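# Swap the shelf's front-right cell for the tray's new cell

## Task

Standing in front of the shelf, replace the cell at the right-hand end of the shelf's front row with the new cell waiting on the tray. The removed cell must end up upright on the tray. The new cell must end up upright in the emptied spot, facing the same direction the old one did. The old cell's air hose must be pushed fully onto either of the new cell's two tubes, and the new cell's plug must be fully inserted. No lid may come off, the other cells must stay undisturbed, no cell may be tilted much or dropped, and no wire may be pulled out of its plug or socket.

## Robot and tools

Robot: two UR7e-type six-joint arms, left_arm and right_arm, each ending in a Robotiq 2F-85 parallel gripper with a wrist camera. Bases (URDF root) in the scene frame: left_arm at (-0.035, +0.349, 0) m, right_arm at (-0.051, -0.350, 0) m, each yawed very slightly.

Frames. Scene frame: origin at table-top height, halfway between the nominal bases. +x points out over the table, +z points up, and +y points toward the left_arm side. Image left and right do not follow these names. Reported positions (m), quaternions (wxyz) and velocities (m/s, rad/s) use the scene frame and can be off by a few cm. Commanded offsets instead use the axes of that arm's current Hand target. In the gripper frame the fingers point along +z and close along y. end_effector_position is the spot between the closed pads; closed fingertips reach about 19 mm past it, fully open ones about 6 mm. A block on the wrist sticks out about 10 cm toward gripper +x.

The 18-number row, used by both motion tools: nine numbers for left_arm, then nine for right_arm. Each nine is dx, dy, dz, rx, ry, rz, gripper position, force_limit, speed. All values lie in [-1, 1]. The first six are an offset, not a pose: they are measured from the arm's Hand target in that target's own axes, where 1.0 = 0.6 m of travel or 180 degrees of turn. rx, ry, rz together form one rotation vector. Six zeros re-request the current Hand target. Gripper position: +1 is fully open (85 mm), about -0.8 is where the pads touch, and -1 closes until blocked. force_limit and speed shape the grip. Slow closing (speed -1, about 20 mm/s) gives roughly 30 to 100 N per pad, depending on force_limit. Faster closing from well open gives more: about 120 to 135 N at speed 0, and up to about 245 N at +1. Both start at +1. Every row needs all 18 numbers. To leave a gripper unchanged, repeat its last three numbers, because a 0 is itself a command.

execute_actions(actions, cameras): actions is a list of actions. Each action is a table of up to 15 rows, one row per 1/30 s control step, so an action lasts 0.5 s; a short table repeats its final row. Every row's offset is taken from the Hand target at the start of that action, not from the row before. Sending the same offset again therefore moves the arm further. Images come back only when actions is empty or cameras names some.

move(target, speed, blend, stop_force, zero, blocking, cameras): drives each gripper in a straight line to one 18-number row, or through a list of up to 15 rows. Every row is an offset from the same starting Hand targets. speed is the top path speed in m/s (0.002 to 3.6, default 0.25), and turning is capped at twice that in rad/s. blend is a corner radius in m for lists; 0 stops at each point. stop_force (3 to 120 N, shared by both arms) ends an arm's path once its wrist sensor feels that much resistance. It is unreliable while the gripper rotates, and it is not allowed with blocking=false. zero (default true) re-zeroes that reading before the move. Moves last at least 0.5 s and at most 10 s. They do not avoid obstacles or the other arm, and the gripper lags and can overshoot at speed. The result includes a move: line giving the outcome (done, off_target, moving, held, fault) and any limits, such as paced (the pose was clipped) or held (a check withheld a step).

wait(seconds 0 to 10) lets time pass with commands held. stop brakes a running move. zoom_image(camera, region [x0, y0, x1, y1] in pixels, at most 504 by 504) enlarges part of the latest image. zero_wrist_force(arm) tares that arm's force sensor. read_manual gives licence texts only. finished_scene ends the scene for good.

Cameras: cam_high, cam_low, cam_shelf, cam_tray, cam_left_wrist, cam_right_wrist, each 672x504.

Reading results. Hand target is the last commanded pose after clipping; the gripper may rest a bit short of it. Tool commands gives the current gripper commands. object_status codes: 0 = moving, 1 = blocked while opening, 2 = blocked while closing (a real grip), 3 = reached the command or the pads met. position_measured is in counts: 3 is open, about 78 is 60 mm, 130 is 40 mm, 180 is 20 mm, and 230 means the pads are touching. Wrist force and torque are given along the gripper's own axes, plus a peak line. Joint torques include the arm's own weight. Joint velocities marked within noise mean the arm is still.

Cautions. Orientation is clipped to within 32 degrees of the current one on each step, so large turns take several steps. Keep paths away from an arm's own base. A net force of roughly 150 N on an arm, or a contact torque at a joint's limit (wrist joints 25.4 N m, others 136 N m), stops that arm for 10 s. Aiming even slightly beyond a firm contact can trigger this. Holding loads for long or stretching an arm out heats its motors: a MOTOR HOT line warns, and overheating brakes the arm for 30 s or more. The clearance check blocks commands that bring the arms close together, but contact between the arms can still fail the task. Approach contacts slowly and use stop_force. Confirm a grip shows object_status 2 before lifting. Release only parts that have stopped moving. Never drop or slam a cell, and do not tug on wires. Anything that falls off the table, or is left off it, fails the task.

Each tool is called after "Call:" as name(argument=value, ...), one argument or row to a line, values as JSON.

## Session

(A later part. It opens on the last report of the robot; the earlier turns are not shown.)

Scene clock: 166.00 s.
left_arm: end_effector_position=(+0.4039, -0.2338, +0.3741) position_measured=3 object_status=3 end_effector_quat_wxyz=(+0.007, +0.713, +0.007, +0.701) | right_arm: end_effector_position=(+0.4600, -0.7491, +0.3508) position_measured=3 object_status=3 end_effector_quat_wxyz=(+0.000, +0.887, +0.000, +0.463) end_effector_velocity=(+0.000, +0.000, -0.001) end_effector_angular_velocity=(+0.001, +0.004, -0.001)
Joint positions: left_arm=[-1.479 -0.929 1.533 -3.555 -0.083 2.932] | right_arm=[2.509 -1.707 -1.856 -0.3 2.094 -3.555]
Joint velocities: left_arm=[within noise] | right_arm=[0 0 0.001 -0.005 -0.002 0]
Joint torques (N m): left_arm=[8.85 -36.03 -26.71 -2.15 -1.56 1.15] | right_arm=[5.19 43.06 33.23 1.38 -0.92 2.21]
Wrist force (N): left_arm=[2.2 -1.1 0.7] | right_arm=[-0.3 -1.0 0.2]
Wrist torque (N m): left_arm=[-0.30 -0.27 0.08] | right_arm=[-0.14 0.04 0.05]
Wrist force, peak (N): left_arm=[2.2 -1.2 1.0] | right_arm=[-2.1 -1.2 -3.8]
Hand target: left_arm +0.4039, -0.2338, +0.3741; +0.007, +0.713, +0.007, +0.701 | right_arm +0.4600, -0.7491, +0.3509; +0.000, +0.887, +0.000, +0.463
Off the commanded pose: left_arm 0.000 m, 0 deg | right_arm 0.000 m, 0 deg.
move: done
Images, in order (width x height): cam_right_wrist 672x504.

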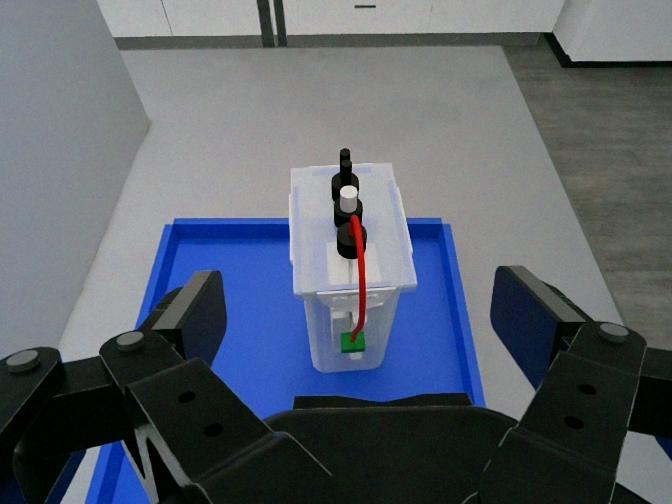

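Call:
move(
  target=[
    [-0.123,-0.357,-0.073,-0.152,-0.152,-0.483,0.25,0,0,-0.055,-0.5,-0.165,0,0.194,0,0.25,0,0],
    [-0.123,-0.357,-0.073,-0.152,-0.152,-0.483,0.25,0,0,-0.055,-0.5,-0.165,0.152,0.152,0.483,0.25,0,0],
    [-0.123,-0.357,-0.073,-0.152,-0.152,-0.483,0.25,0,0,-0.188,-0.748,0.121,0.4615,0,0.887,0.25,0,0],
  ],
  speed=0.5,
  cameras=["all"],
)

Scene clock: 228.23 s.
left_arm: end_effector_position=(+0.3589, -0.0212, +0.2967) position_measured=98 object_status=3 end_effector_quat_wxyz=(+0.631, +0.623, +0.335, +0.319) | right_arm: end_effector_position=(+0.4436, -0.3168, +0.2350) position_measured=98 object_status=3 end_effector_quat_wxyz=(+0.806, -0.066, +0.584, -0.063)
Joint positions: left_arm=[-1.355 -1.266 2.504 -4.377 -0.815 1.544] | right_arm=[3.821 -2.398 -2.473 2.109 0.984 -0.408]
Joint torques (N m): left_arm=[-10.12 -15.86 -0.09 -1.63 -1.36 -1.43] | right_arm=[0.57 30.78 -2.25 0.9 0.1 0.94]
Wrist force (N): left_arm=[-0.1 -1.8 0.2] | right_arm=[6.7 -1.8 -5.2]
Wrist torque (N m): left_arm=[-0.40 0.10 -0.33] | right_arm=[-0.27 -0.83 -0.12]
Wrist force, peak (N): left_arm=[2.2 -1.3 0.9] | right_arm=[11.0 4.4 -4.0]
Hand target: left_arm +0.3589, -0.0212, +0.2967; +0.631, +0.623, +0.335, +0.319 | right_arm +0.4436, -0.3168, +0.2350; +0.806, -0.066, +0.584, -0.063 (not the last commanded pose)
Tool commands: left_gripper/position=+0.25 left_gripper/force_limit=+0.0 left_gripper/speed=+0.0 right_gripper/position=+0.247059 right_gripper/force_limit=+0.003922 right_gripper/speed=+0.003922
Off the commanded pose: left_arm 0.000 m, 0 deg | right_arm 0.027 m, 11 deg.
FORCE FAULT: contact force on the right arm reached its limit, and that arm stopped. The contact can be on any part of that arm, not only on its tool. That arm's remaining commands of this call were not run. That arm is still stopped at the end of this call. That arm stays stopped for about 10 more seconds. Until then a move that you send moves the other arm only, and its call returns only when the move has ended. Once the stop has ended, the next robot result says so. If the stop ends while you think or write, that arm runs what you send next, counted from a new Hand target: where the arm stands when the stop ends. While its stop runs, that arm takes no new command, but its gripper still runs the gripper command that each later call begins with. Until it ends, the stop uses up actions while you think or wait. An arm that is not stopped still takes commands.
move: fault (right_arm)

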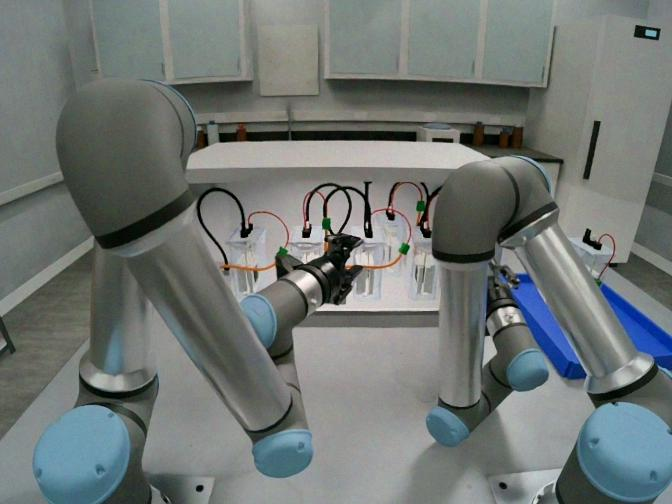

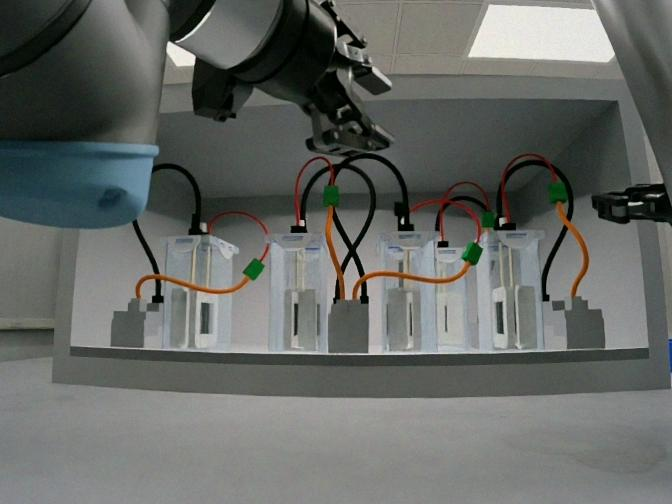

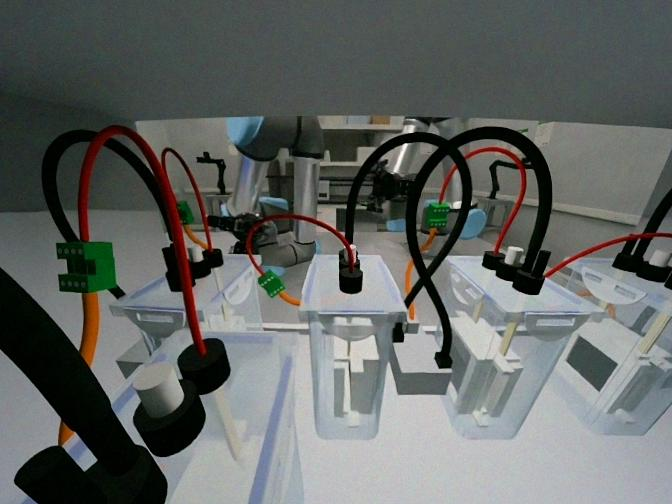

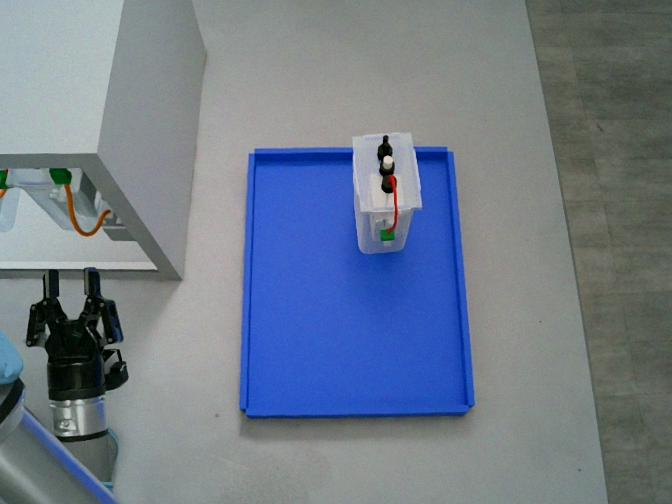

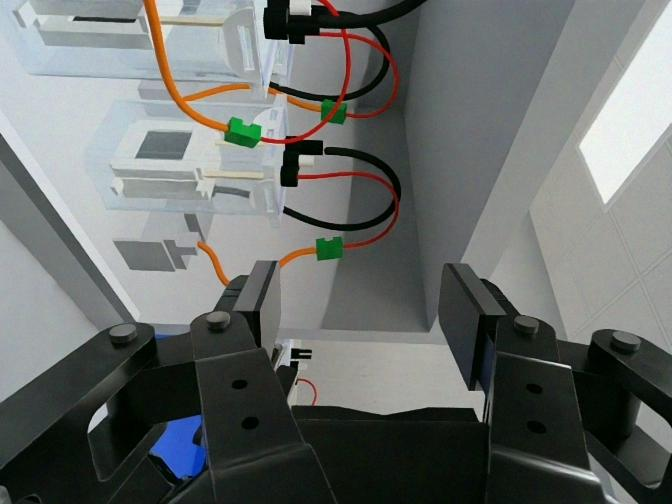

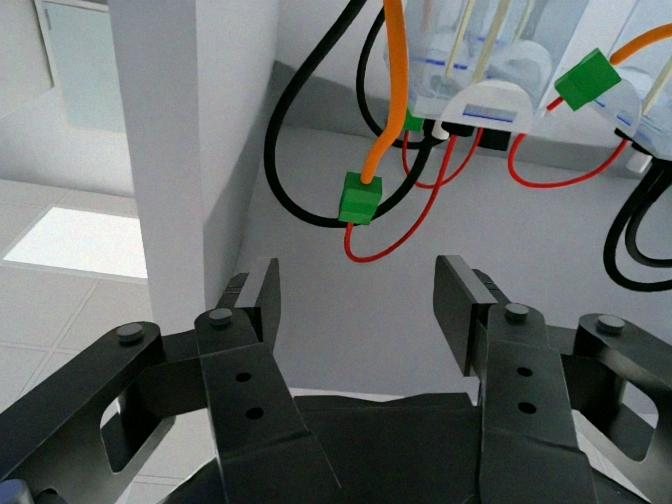

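Call:
wait(
  seconds=10,
)

Scene clock: 257.97 s.
left_arm: end_effector_position=(+0.3589, -0.0212, +0.2967) position_measured=98 object_status=3 end_effector_quat_wxyz=(+0.631, +0.623, +0.335, +0.319) | right_arm: end_effector_position=(+0.4436, -0.3168, +0.2350) position_measured=98 object_status=3 end_effector_quat_wxyz=(+0.806, -0.066, +0.584, -0.063)
Joint positions: left_arm=[-1.355 -1.266 2.504 -4.377 -0.815 1.544] | right_arm=[3.821 -2.398 -2.473 2.109 0.984 -0.408]
Joint torques (N m): left_arm=[-9.04 -16.51 -0.93 -0.62 0.91 -1.04] | right_arm=[0.53 31.74 -2.89 0.69 0.46 0.03]
Wrist force (N): left_arm=[0.0 -1.5 0.4] | right_arm=[6.7 -1.5 -5.3]
Wrist torque (N m): left_arm=[-0.35 0.09 -0.33] | right_arm=[-0.22 -0.83 -0.12]
Wrist force, peak (N): left_arm=[0.2 -2.0 0.0] | right_arm=[6.9 -1.8 -5.4]
Hand target: left_arm +0.3589, -0.0212, +0.2967; +0.631, +0.623, +0.335, +0.319 | right_arm +0.4436, -0.3168, +0.2350; +0.806, -0.066, +0.584, -0.063 (not the last commanded pose)
Tool commands: left_gripper/position=+0.25 left_gripper/force_limit=+0.0 left_gripper/speed=+0.0 right_gripper/position=+0.247059 right_gripper/force_limit=+0.003922 right_gripper/speed=+0.003922
Off the commanded pose: left_arm 0.000 m, 0 deg | right_arm 0.027 m, 11 deg.
FORCE FAULT, CONTINUED: the right arm's stop, for the force fault that an earlier result reported, is over. The rest of the stop counts as 19 of the actions that you can send in this scene. That arm's target is now where it stood when the stop ended, not its last command. That arm accepts commands again.
wait: 10.00 s; at rest from the start

Call:
move(
  target=[0,0,0,0,0,0,0.25,0,0,-0.103,0.008,0.045,0.0013,0.1008,0.0584,0.25,0,0],
  speed=0.2,
  cameras=["cam_high","cam_right_wrist"],
)

Scene clock: 263.30 s.
left_arm: end_effector_position=(+0.3589, -0.0212, +0.2967) position_measured=98 object_status=3 end_effector_quat_wxyz=(+0.631, +0.623, +0.335, +0.319) | right_arm: end_effector_position=(+0.4502, -0.3001, +0.3001) position_measured=98 object_status=3 end_effector_quat_wxyz=(+0.707, +0.000, +0.707, +0.000) end_effector_velocity=(+0.001, +0.000, +0.000) end_effector_angular_velocity=(+0.000, +0.002, -0.001)
Joint positions: left_arm=[-1.355 -1.266 2.504 -4.377 -0.815 1.544] | right_arm=[3.929 -1.803 -2.616 1.277 0.807 0]
Joint velocities: left_arm=[within noise] | right_arm=[-0.001 0.001 0.001 -0.006 0 0.002]
Joint torques (N m): left_arm=[-8.33 -15.59 -1.39 -0.62 1.37 -1.11] | right_arm=[-8.74 31.59 20.25 -0.47 -0.02 1.94]
Wrist force (N): left_arm=[-0.1 -1.8 0.0] | right_arm=[7.2 -1.7 -4.0]
Wrist torque (N m): left_arm=[-0.39 0.11 -0.33] | right_arm=[-0.18 -0.91 -0.12]
Wrist force, peak (N): left_arm=[-0.2 -2.0 0.0] | right_arm=[8.2 -1.8 -5.4]
Hand target: left_arm +0.3589, -0.0212, +0.2967; +0.631, +0.623, +0.335, +0.319 | right_arm +0.4503, -0.3001, +0.3002; +0.707, +0.000, +0.707, +0.000
Off the commanded pose: left_arm 0.000 m, 0 deg | right_arm 0.000 m, 0 deg.
move: done
Images, in order (width x height): cam_high 672x504, cam_right_wrist 672x504.

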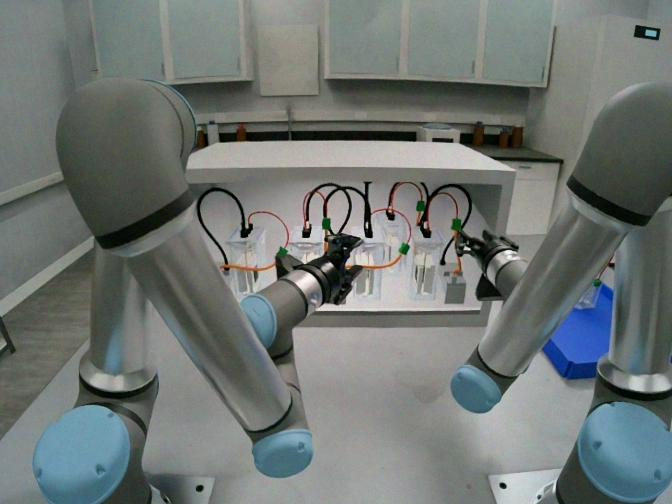

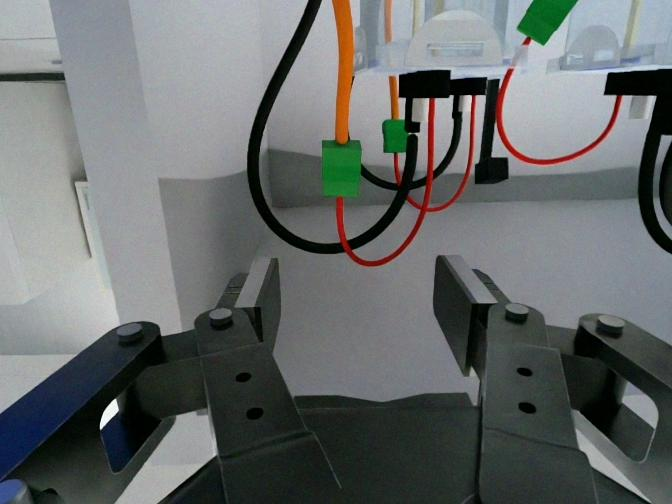

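Call:
zoom_image(
  camera="cam_right_wrist",
  region=[300, 120, 380, 220],
)

Scaled by 5.040 from the camera's 672x504 image, which has a finer 960x720 frame.

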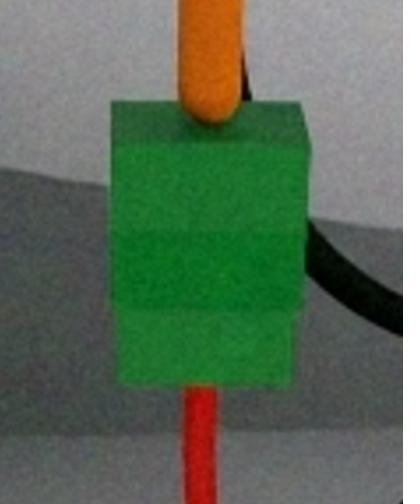

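Call:
move(
  target=[
    [0,0,0,0,0,0,0.25,0,0,0.047,-0.009,0.08,0,0,0,0.1,0,0],
    [0,0,0,0,0,0,0.25,0,0,0.047,-0.009,0.18,0,0,0,0.1,0,0],
  ],
  speed=0.15,
  cameras=["cam_low","cam_shelf","cam_right_wrist"],
)

Scene clock: 276.43 s.
left_arm: end_effector_position=(+0.3589, -0.0212, +0.2967) position_measured=98 object_status=3 end_effector_quat_wxyz=(+0.631, +0.623, +0.335, +0.319) | right_arm: end_effector_position=(+0.5582, -0.3055, +0.2718) position_measured=117 object_status=3 end_effector_quat_wxyz=(+0.707, +0.000, +0.707, +0.000)
Joint positions: left_arm=[-1.355 -1.266 2.504 -4.377 -0.815 1.544] | right_arm=[3.675 -2.046 -2.315 1.218 1.061 0]
Joint torques (N m): left_arm=[-8.78 -15.97 -1.54 -0.59 1.36 -1.02] | right_arm=[-2.52 38.41 18.85 1.31 0.62 1.82]
Wrist force (N): left_arm=[0.3 -1.5 0.1] | right_arm=[6.9 -2.4 -3.7]
Wrist torque (N m): left_arm=[-0.35 0.05 -0.33] | right_arm=[-0.29 -0.90 -0.11]
Wrist force, peak (N): left_arm=[-0.1 -1.9 0.1] | right_arm=[7.5 -1.8 -5.8]
Hand target: left_arm +0.3589, -0.0212, +0.2967; +0.631, +0.623, +0.335, +0.319 | right_arm +0.5583, -0.3055, +0.2719; +0.707, +0.000, +0.707, +0.000
Off the commanded pose: left_arm 0.000 m, 0 deg | right_arm 0.000 m, 0 deg.
move: done
Images, in order (width x height): cam_low 672x504, cam_shelf 672x504, cam_right_wrist 672x504.

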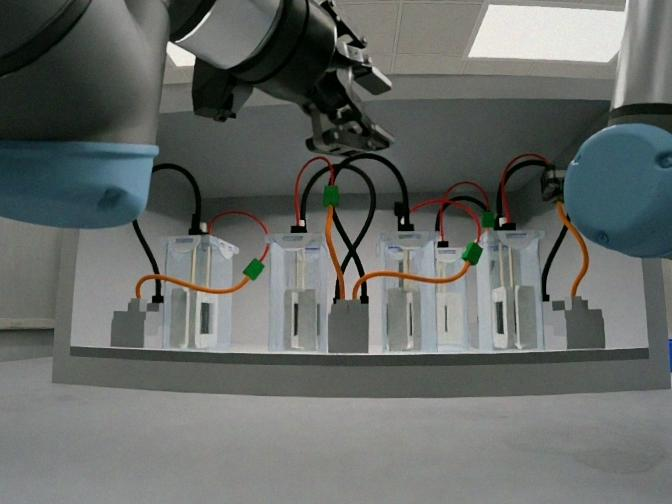

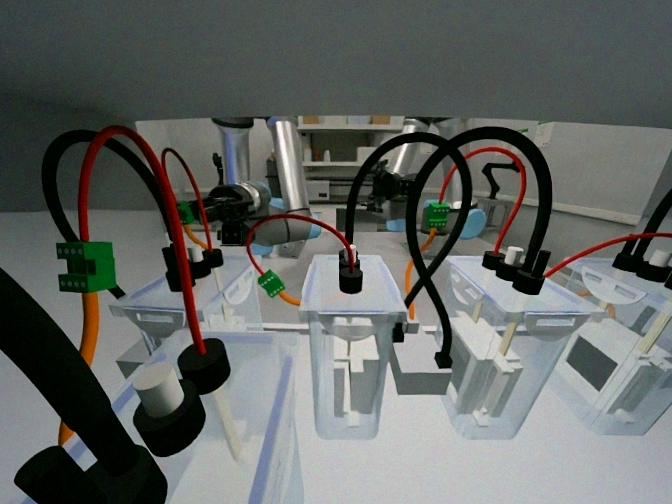

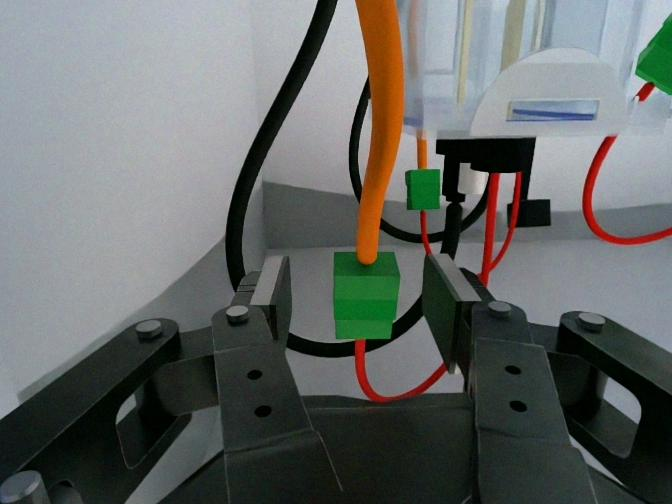

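Call:
move(
  target=[
    [0,0,0,0,0,0,0.25,0,0,-0.003,0.004,0.03,0,0,0,0.1,0,0],
    [0,0,0,0,0,0,0.25,0,0,-0.003,0.004,0.046,0,0,0,0.1,0,0],
  ],
  speed=0.1,
  cameras=["cam_right_wrist"],
)

Scene clock: 284.13 s.
left_arm: end_effector_position=(+0.3589, -0.0212, +0.2967) position_measured=98 object_status=3 end_effector_quat_wxyz=(+0.631, +0.623, +0.335, +0.319) | right_arm: end_effector_position=(+0.5858, -0.3031, +0.2736) position_measured=117 object_status=3 end_effector_quat_wxyz=(+0.707, +0.000, +0.707, +0.000)
Joint positions: left_arm=[-1.355 -1.266 2.504 -4.377 -0.815 1.544] | right_arm=[3.643 -2.074 -2.234 1.166 1.093 0]
Joint torques (N m): left_arm=[-7.84 -16.03 -1.89 -0.62 1.35 -0.92] | right_arm=[6.35 45.09 7.74 3.37 -1 -0.07]
Wrist force (N): left_arm=[0.0 -1.7 0.3] | right_arm=[7.3 -2.4 -3.7]
Wrist torque (N m): left_arm=[-0.39 0.09 -0.33] | right_arm=[-0.31 -0.95 -0.13]
Wrist force, peak (N): left_arm=[0.1 -1.9 0.1] | right_arm=[7.1 -2.3 -4.9]
Hand target: left_arm +0.3589, -0.0212, +0.2967; +0.631, +0.623, +0.335, +0.319 | right_arm +0.5859, -0.3031, +0.2737; +0.707, +0.000, +0.707, +0.000
Off the commanded pose: left_arm 0.000 m, 0 deg | right_arm 0.000 m, 0 deg.
move: done
Images, in order (width x height): cam_right_wrist 672x504.

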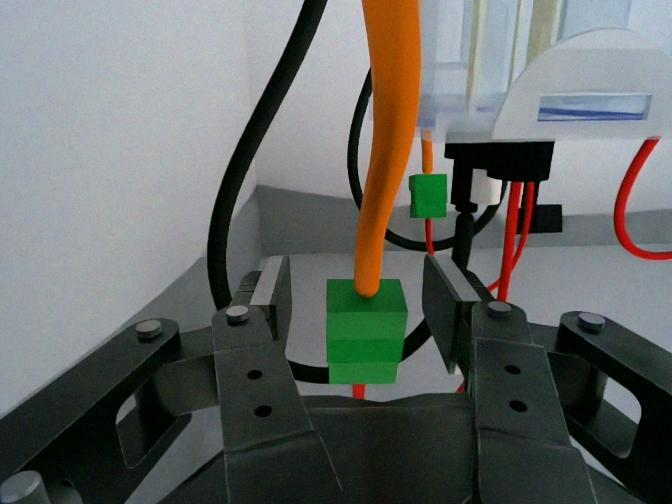

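Call:
move(
  target=[0,0,0,0,0,0,0.25,0,0,-0.005,0.0045,0.0,0,0,0,0.1,0,0],
  speed=0.1,
)

Call:
move(
  target=[0,0,0,0,0,0,0.25,0,0,0,0,0.0,0,0,0,-1,-0.9,-1],
  speed=0.1,
  cameras=["cam_right_wrist","cam_low"],
)

Scene clock: 309.00 s.
left_arm: end_effector_position=(+0.3589, -0.0212, +0.2967) position_measured=98 object_status=3 end_effector_quat_wxyz=(+0.631, +0.623, +0.335, +0.319) | right_arm: end_effector_position=(+0.5859, -0.3003, +0.2767) position_measured=117 object_status=3 end_effector_quat_wxyz=(+0.707, +0.000, +0.707, +0.000)
Joint positions: left_arm=[-1.355 -1.266 2.504 -4.377 -0.815 1.544] | right_arm=[3.649 -2.066 -2.233 1.157 1.086 0]
Joint torques (N m): left_arm=[-7.89 -16.16 -1.38 -0.57 1.34 -1.03] | right_arm=[-0.27 35.28 21.2 1.92 -0.16 -1.27]
Wrist force (N): left_arm=[0.0 -1.5 0.2] | right_arm=[7.1 -2.4 -4.2]
Wrist torque (N m): left_arm=[-0.34 0.10 -0.33] | right_arm=[-0.31 -0.93 -0.13]
Wrist force, peak (N): left_arm=[0.0 -1.9 0.3] | right_arm=[7.5 -2.6 -3.9]
Hand target: left_arm +0.3589, -0.0212, +0.2967; +0.631, +0.623, +0.335, +0.319 | right_arm +0.5859, -0.3004, +0.2767; +0.707, +0.000, +0.707, +0.000
Off the commanded pose: left_arm 0.000 m, 0 deg | right_arm 0.000 m, 0 deg.
move: done

Scene clock: 310.37 s.
left_arm: end_effector_position=(+0.3589, -0.0212, +0.2967) position_measured=98 object_status=3 end_effector_quat_wxyz=(+0.631, +0.623, +0.335, +0.319) | right_arm: end_effector_position=(+0.5859, -0.3004, +0.2767) position_measured=176 object_status=0 end_effector_quat_wxyz=(+0.707, +0.000, +0.707, +0.000)
Joint positions: left_arm=[-1.355 -1.266 2.504 -4.377 -0.815 1.544] | right_arm=[3.649 -2.066 -2.233 1.157 1.086 0]
Joint torques (N m): left_arm=[-7.39 -16.11 -2.02 -0.61 1.41 -0.83] | right_arm=[-7.77 22.46 13.63 3.22 1.05 0.34]
Wrist force (N): left_arm=[0.0 -1.5 0.2] | right_arm=[6.9 -2.3 -3.9]
Wrist torque (N m): left_arm=[-0.34 0.09 -0.33] | right_arm=[-0.30 -0.89 -0.13]
Wrist force, peak (N): left_arm=[-0.1 -1.9 0.2] | right_arm=[7.4 -2.5 -4.1]
Hand target: left_arm +0.3589, -0.0212, +0.2967; +0.631, +0.623, +0.335, +0.319 | right_arm +0.5859, -0.3004, +0.2767; +0.707, +0.000, +0.707, +0.000
Off the commanded pose: left_arm 0.000 m, 0 deg | right_arm 0.000 m, 0 deg.
move: done
Images, in order (width x height): cam_low 672x504, cam_right_wrist 672x504.

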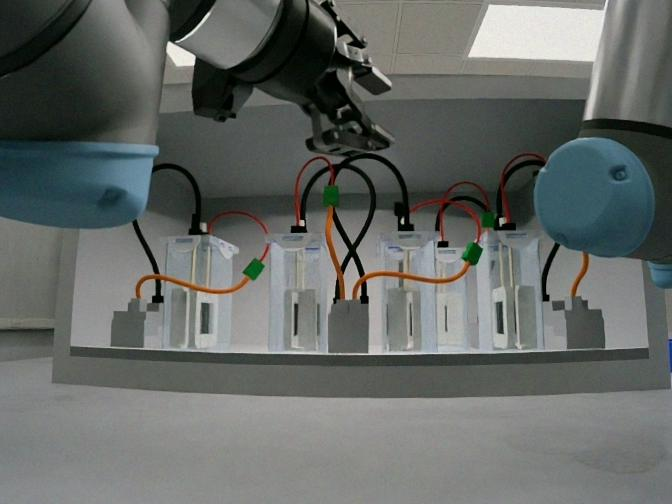

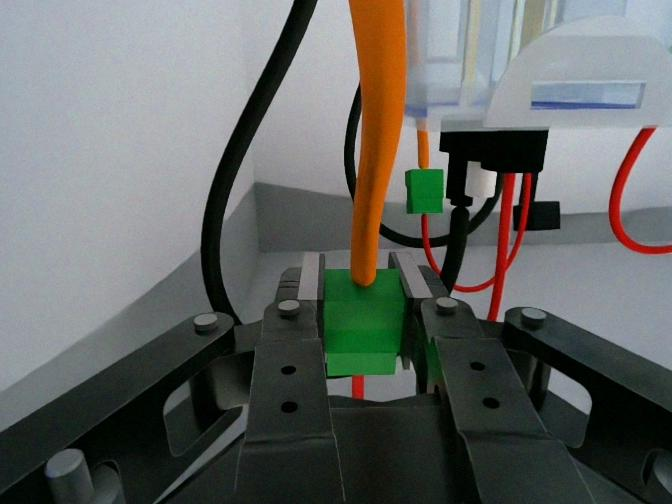

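Call:
move(
  target=[0,0,0,0,0,0,0.25,0,0,0.03,0,-0.05,0,0,-0.2,-1,-0.9,-1],
  speed=0.12,
  cameras=["cam_right_wrist","cam_tray","cam_high","cam_shelf"],
)

Scene clock: 330.83 s.
left_arm: end_effector_position=(+0.3589, -0.0212, +0.2967) position_measured=98 object_status=3 end_effector_quat_wxyz=(+0.631, +0.623, +0.335, +0.319) | right_arm: end_effector_position=(+0.5558, -0.3003, +0.2586) position_measured=176 object_status=2 end_effector_quat_wxyz=(+0.672, -0.219, +0.673, -0.218)
Joint positions: left_arm=[-1.355 -1.266 2.504 -4.377 -0.815 1.544] | right_arm=[3.692 -2.084 -2.32 1.262 1.044 -0.628]
Joint torques (N m): left_arm=[-7.35 -16.32 -2.54 -0.65 1.33 -1] | right_arm=[-8.33 28.25 20.73 0.04 0.96 0]
Wrist force (N): left_arm=[0.0 -1.6 0.1] | right_arm=[5.1 -0.6 -4.3]
Wrist torque (N m): left_arm=[-0.36 0.09 -0.33] | right_arm=[-0.16 -0.70 -0.13]
Wrist force, peak (N): left_arm=[0.0 -1.9 0.3] | right_arm=[7.4 -2.4 -4.2]
Hand target: left_arm +0.3589, -0.0212, +0.2967; +0.631, +0.623, +0.335, +0.319 | right_arm +0.5558, -0.3004, +0.2587; +0.672, -0.219, +0.673, -0.218
Off the commanded pose: left_arm 0.000 m, 0 deg | right_arm 0.000 m, 0 deg.
move: done
Images, in order (width x height): cam_high 672x504, cam_shelf 672x504, cam_tray 672x504, cam_right_wrist 672x504.

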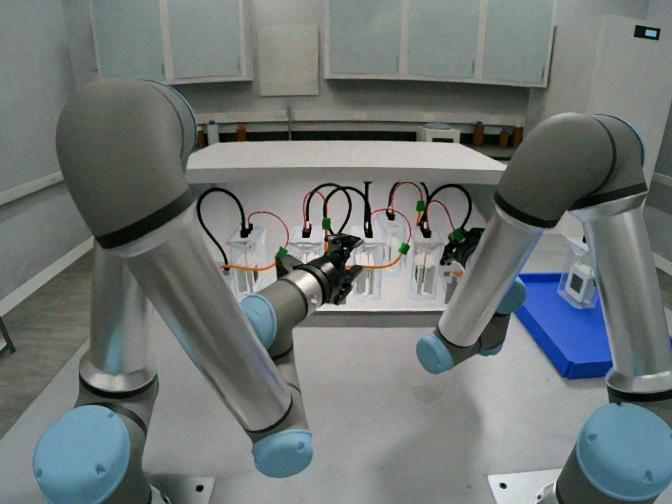

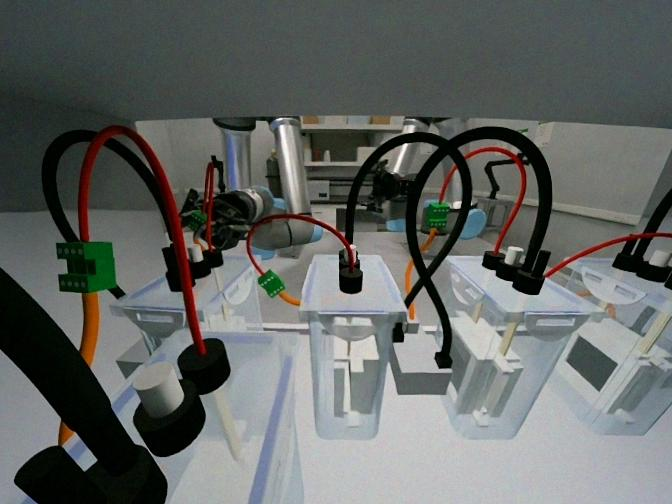

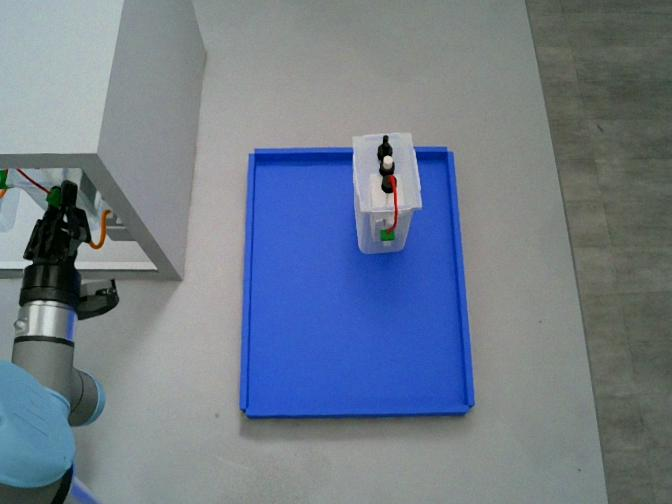

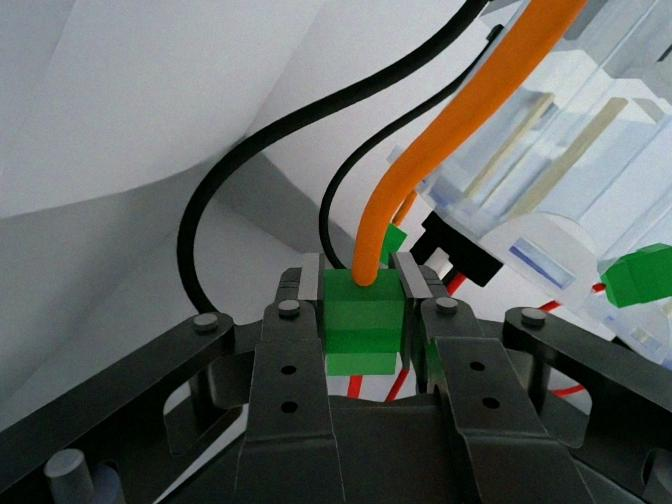

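Call:
move(
  target=[
    [0.0445,0.106,0.152,0.433,0.151,-0.829,0.25,0,0,0.019,0.014,-0.035,0,0,-0.189,-1,-0.9,-1],
    [-0.041,-0.012,0.395,0.433,0.151,-0.829,0.25,0,0,0.019,0.014,-0.035,0,0,-0.189,-1,-0.9,-1],
  ],
  speed=0.3,
  cameras=["all"],
)

Scene clock: 355.23 s.
left_arm: end_effector_position=(+0.4470, -0.0491, +0.3574) position_measured=98 object_status=3 end_effector_quat_wxyz=(+0.023, +0.027, +0.829, -0.558) | right_arm: end_effector_position=(+0.5348, -0.3003, +0.2445) position_measured=176 object_status=2 end_effector_quat_wxyz=(+0.579, -0.406, +0.579, -0.405) end_effector_velocity=(+0.000, +0.000, +0.000) end_effector_angular_velocity=(+0.007, +0.000, +0.000)
Joint positions: left_arm=[-0.58 -1.347 1.893 -3.062 -2.443 -0.992] | right_arm=[3.726 -2.109 -2.379 1.346 1.009 -1.221]
Joint velocities: left_arm=[within noise] | right_arm=[0 0 0 0 0 0.007]
Joint torques (N m): left_arm=[-7.99 -38.08 -13.2 -1.52 0.83 -1.21] | right_arm=[4.37 23.07 2.08 2.4 -1.03 2.04]
Wrist force (N): left_arm=[-1.9 -0.5 2.1] | right_arm=[2.9 0.5 -4.5]
Wrist torque (N m): left_arm=[-0.28 0.49 -0.02] | right_arm=[-0.12 -0.41 0.04]
Wrist force, peak (N): left_arm=[-3.6 2.2 3.8] | right_arm=[5.4 -0.7 -4.3]
Hand target: left_arm +0.4470, -0.0491, +0.3574; +0.023, +0.027, +0.829, -0.558 (not the last commanded pose) | right_arm +0.5349, -0.3003, +0.2446; +0.579, -0.406, +0.579, -0.405
Off the commanded pose: left_arm 0.172 m, 6 deg | right_arm 0.000 m, 0 deg.
move: held (left_arm; a check stopped the path); path passed 0 of 2 targets; limits=held
pose unreachable (left arm): on one or more control steps of this call, first in action 0 (counted from 0), this arm could not follow its commanded pose, so it was not sent that pose on those steps. It may still have moved: this result reports where it is.
cause: moving toward the commanded pose would bring two parts of the arm too close to each other (its gripper and another part of the arm, with joints 4 (wrist 1) to 6 (wrist 3) between them, 3 mm apart when it was first held).

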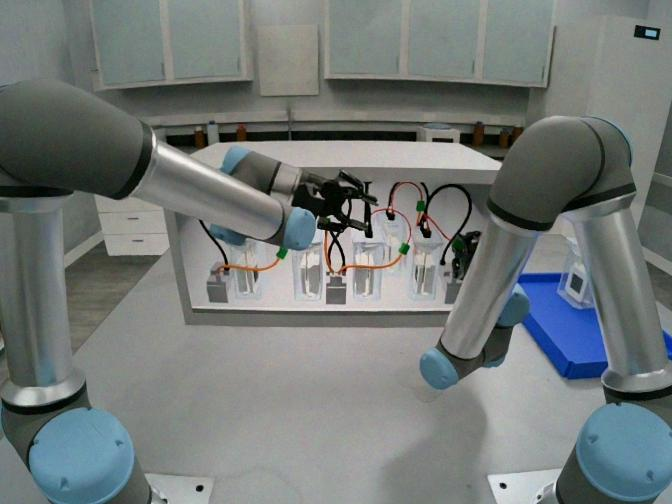

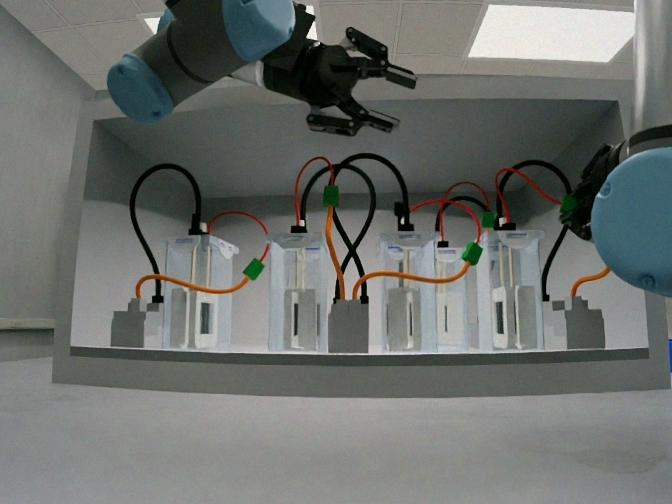

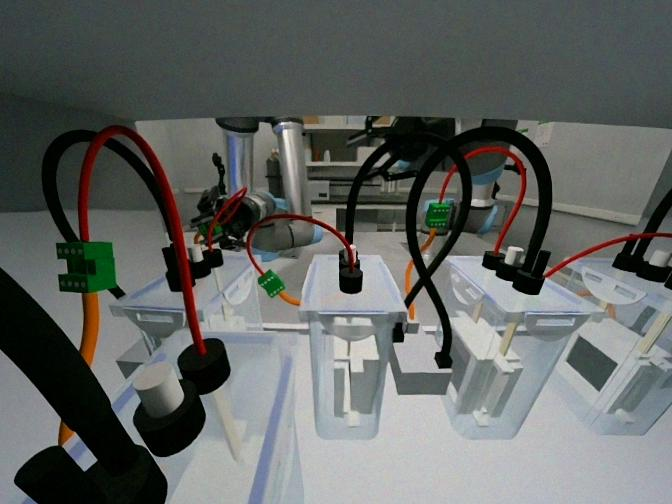

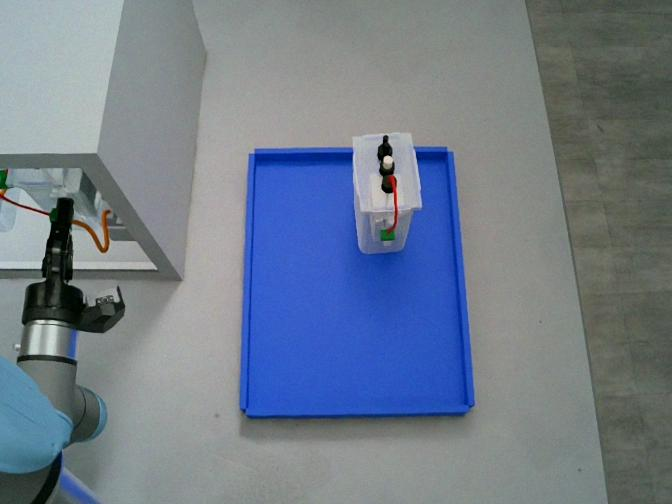

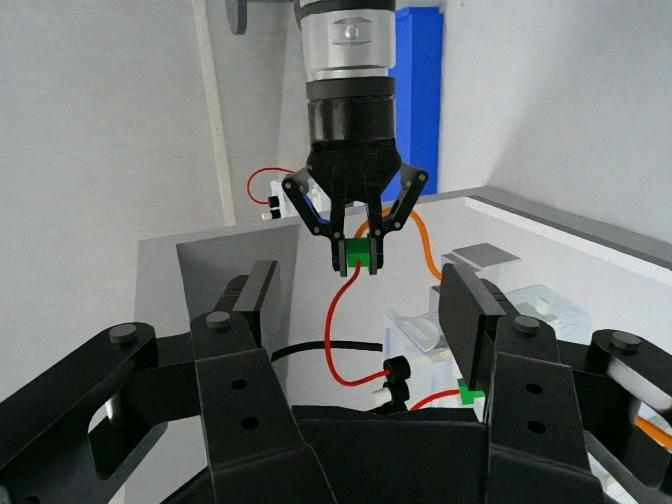

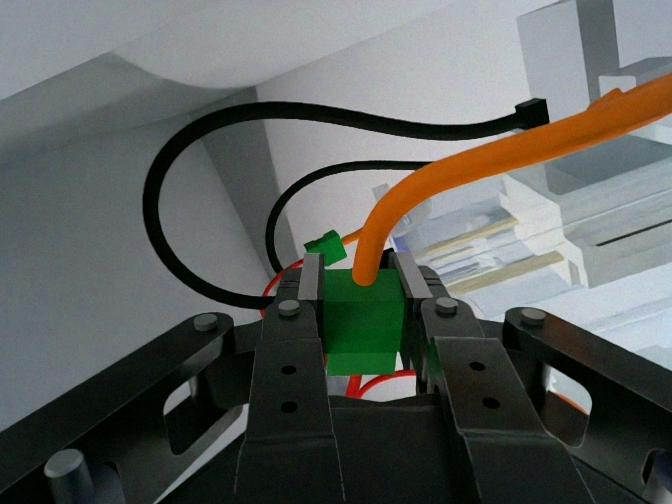

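Call:
move(
  target=[
    [0,0,0,0.204,-0.018,-0.534,0.25,0,0,-0.003,-0.0087,-0.008,-0.0243,-0.1377,-0.1094,-1,-0.9,-1],
    [-0.03,0.0975,0.24,0.204,-0.018,-0.534,0.25,0,0,-0.003,-0.0087,-0.008,-0.0243,-0.1377,-0.1094,-1,-0.9,-1],
  ],
  speed=0.25,
  cameras=["all"],
)

Scene clock: 387.03 s.
left_arm: end_effector_position=(+0.4701, -0.1608, +0.2503) position_measured=98 object_status=3 end_effector_quat_wxyz=(+0.380, +0.596, -0.380, +0.596) | right_arm: end_effector_position=(+0.5301, -0.3004, +0.2501) position_measured=176 object_status=2 end_effector_quat_wxyz=(+0.597, -0.597, +0.380, -0.379)
Joint positions: left_arm=[-0.88 -0.883 1.934 -4.192 -1.816 -3.142] | right_arm=[3.383 -2.11 -2.32 1.288 1.79 -1.57]
Joint torques (N m): left_arm=[-0.98 -32.04 -20.3 -2.98 -0.52 -1.04] | right_arm=[8.84 25.13 -2.56 4.44 0.92 2.15]
Wrist force (N): left_arm=[2.3 -0.9 1.2] | right_arm=[1.7 1.7 -4.0]
Wrist torque (N m): left_arm=[-0.29 -0.31 -0.02] | right_arm=[-0.05 -0.26 0.02]
Wrist force, peak (N): left_arm=[4.4 -1.5 -1.3] | right_arm=[3.1 0.7 -4.7]
Hand target: left_arm +0.4701, -0.1608, +0.2503; +0.380, +0.596, -0.380, +0.596 | right_arm +0.5301, -0.3004, +0.2501; +0.597, -0.597, +0.380, -0.379
Off the commanded pose: left_arm 0.000 m, 0 deg | right_arm 0.000 m, 0 deg.
move: done

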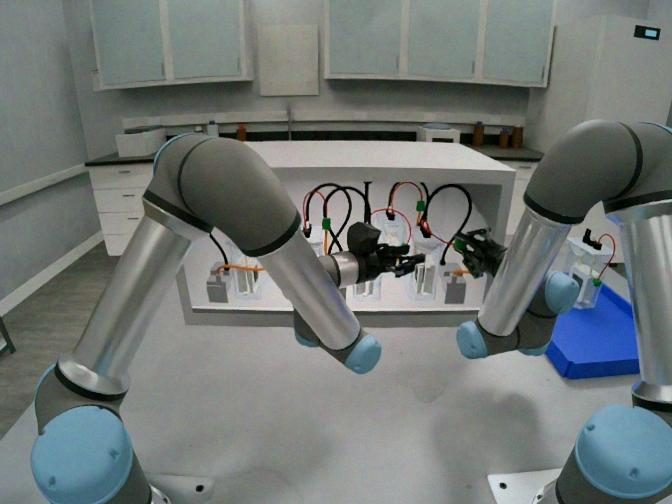

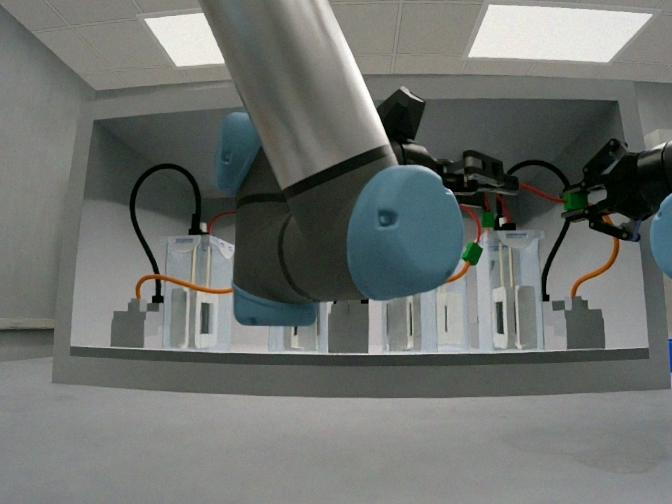

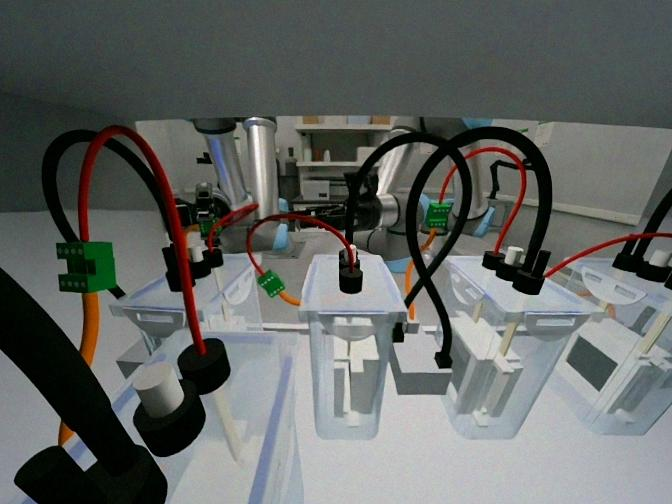

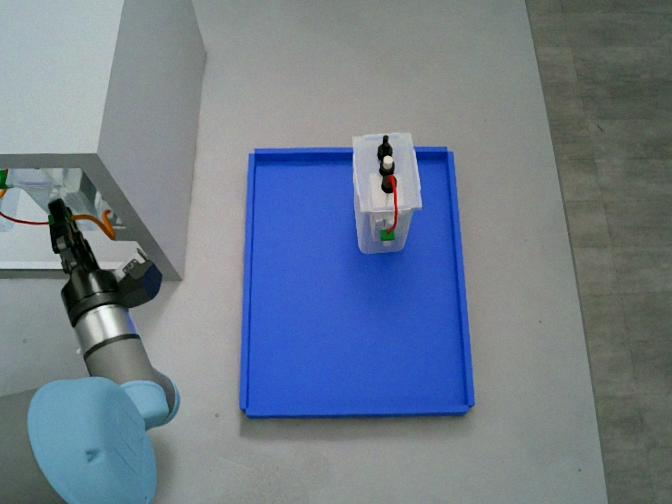

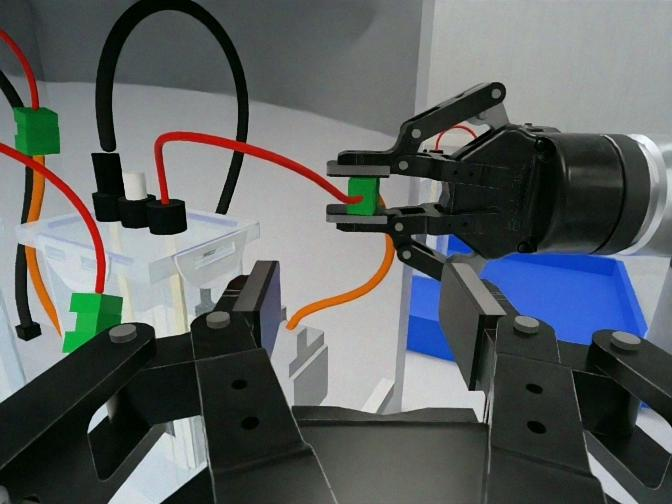

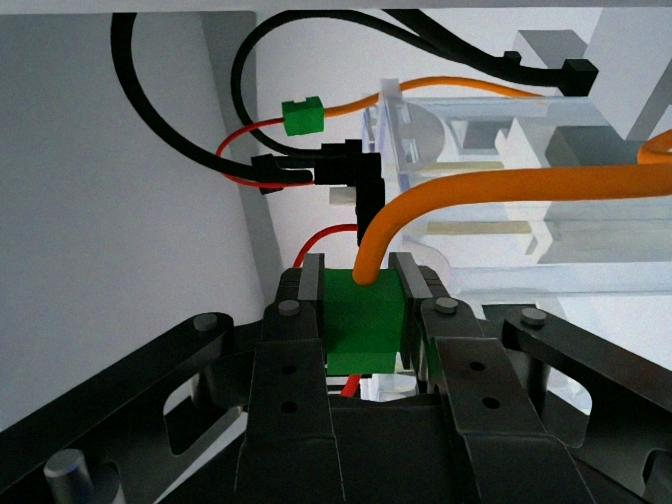

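Call:
zoom_image(
  camera="cam_left_wrist",
  region=[300, 130, 460, 270],
)

Scaled by 3.150 from the camera's 672x504 image, which has a finer 960x720 frame.

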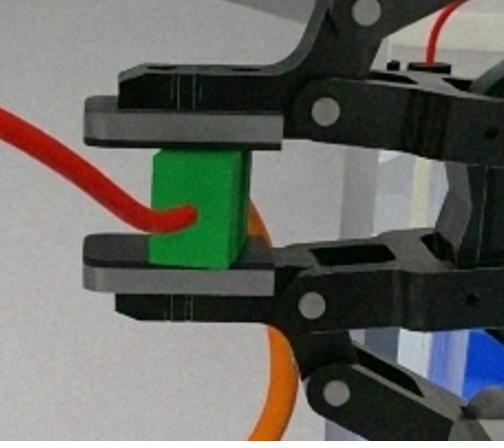

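Call:
move(
  target=[
    [0,0,0,0,0,0.5,0.25,0,0,0,0,0,0,0,0,-1,-0.9,-1],
    [0.0097,0.0082,0.118,0,0,0.5,0.25,0,0,0,0,0,0,0,0,-1,-0.9,-1],
  ],
  speed=0.25,
  cameras=["cam_left_wrist","cam_right_wrist","cam_high"],
)

Call:
zoom_image(
  camera="cam_left_wrist",
  region=[240, 150, 440, 350],
)

Scene clock: 410.90 s.
left_arm: end_effector_position=(+0.4955, -0.2270, +0.2561) position_measured=98 object_status=3 end_effector_quat_wxyz=(+0.153, -0.153, +0.690, -0.690) | right_arm: end_effector_position=(+0.5301, -0.3004, +0.2501) position_measured=176 object_status=2 end_effector_quat_wxyz=(+0.597, -0.597, +0.380, -0.379)
Joint positions: left_arm=[-0.921 -0.811 1.741 -4.071 -1.775 -1.571] | right_arm=[3.383 -2.11 -2.32 1.288 1.79 -1.57]
Joint torques (N m): left_arm=[4.12 -39.78 -23.87 -0.44 -1.29 1.05] | right_arm=[8.33 23.83 -2.83 4.42 1 2.17]
Wrist force (N): left_arm=[-1.9 -1.0 2.8] | right_arm=[1.7 1.5 -4.2]
Wrist torque (N m): left_arm=[-0.40 0.56 0.18] | right_arm=[-0.07 -0.27 0.02]
Wrist force, peak (N): left_arm=[-1.3 -1.1 6.0] | right_arm=[1.6 2.1 -4.2]
Hand target: left_arm +0.4955, -0.2271, +0.2561; +0.153, -0.153, +0.690, -0.690 | right_arm +0.5301, -0.3004, +0.2501; +0.597, -0.597, +0.380, -0.379
Off the commanded pose: left_arm 0.000 m, 0 deg | right_arm 0.000 m, 0 deg.
move: done
Images, in order (width x height): cam_high 672x504, cam_left_wrist 672x504, cam_right_wrist 672x504.

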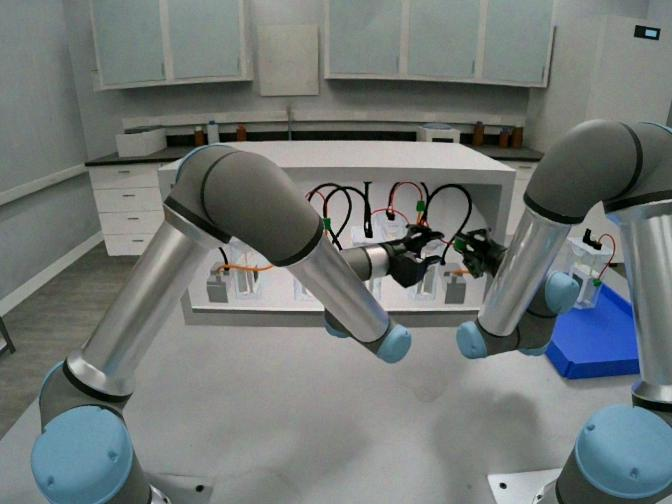

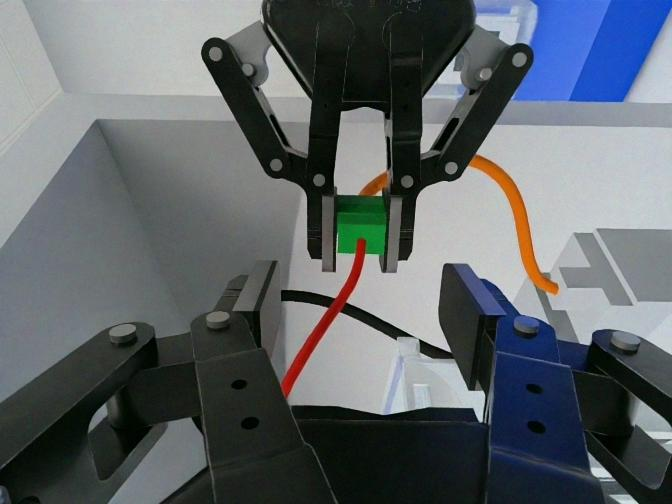

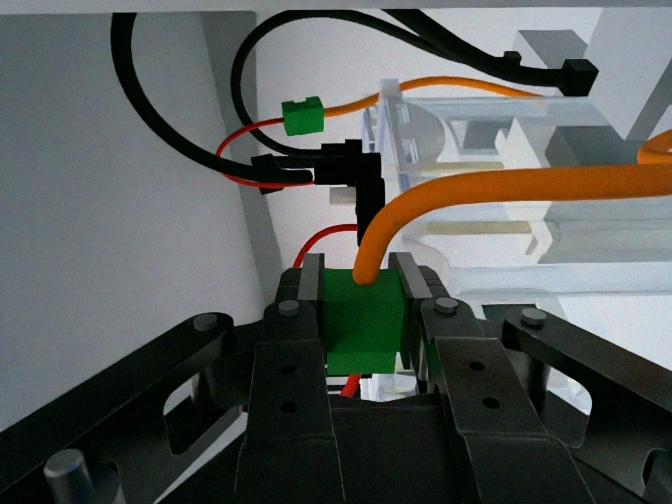

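Scaled by 2.520 from the camera's 672x504 image, which has a finer 960x720 frame.

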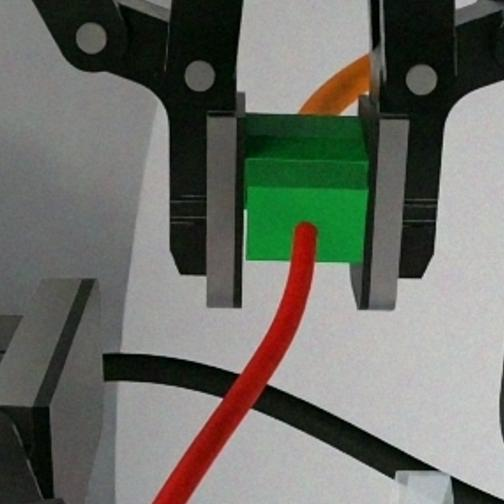

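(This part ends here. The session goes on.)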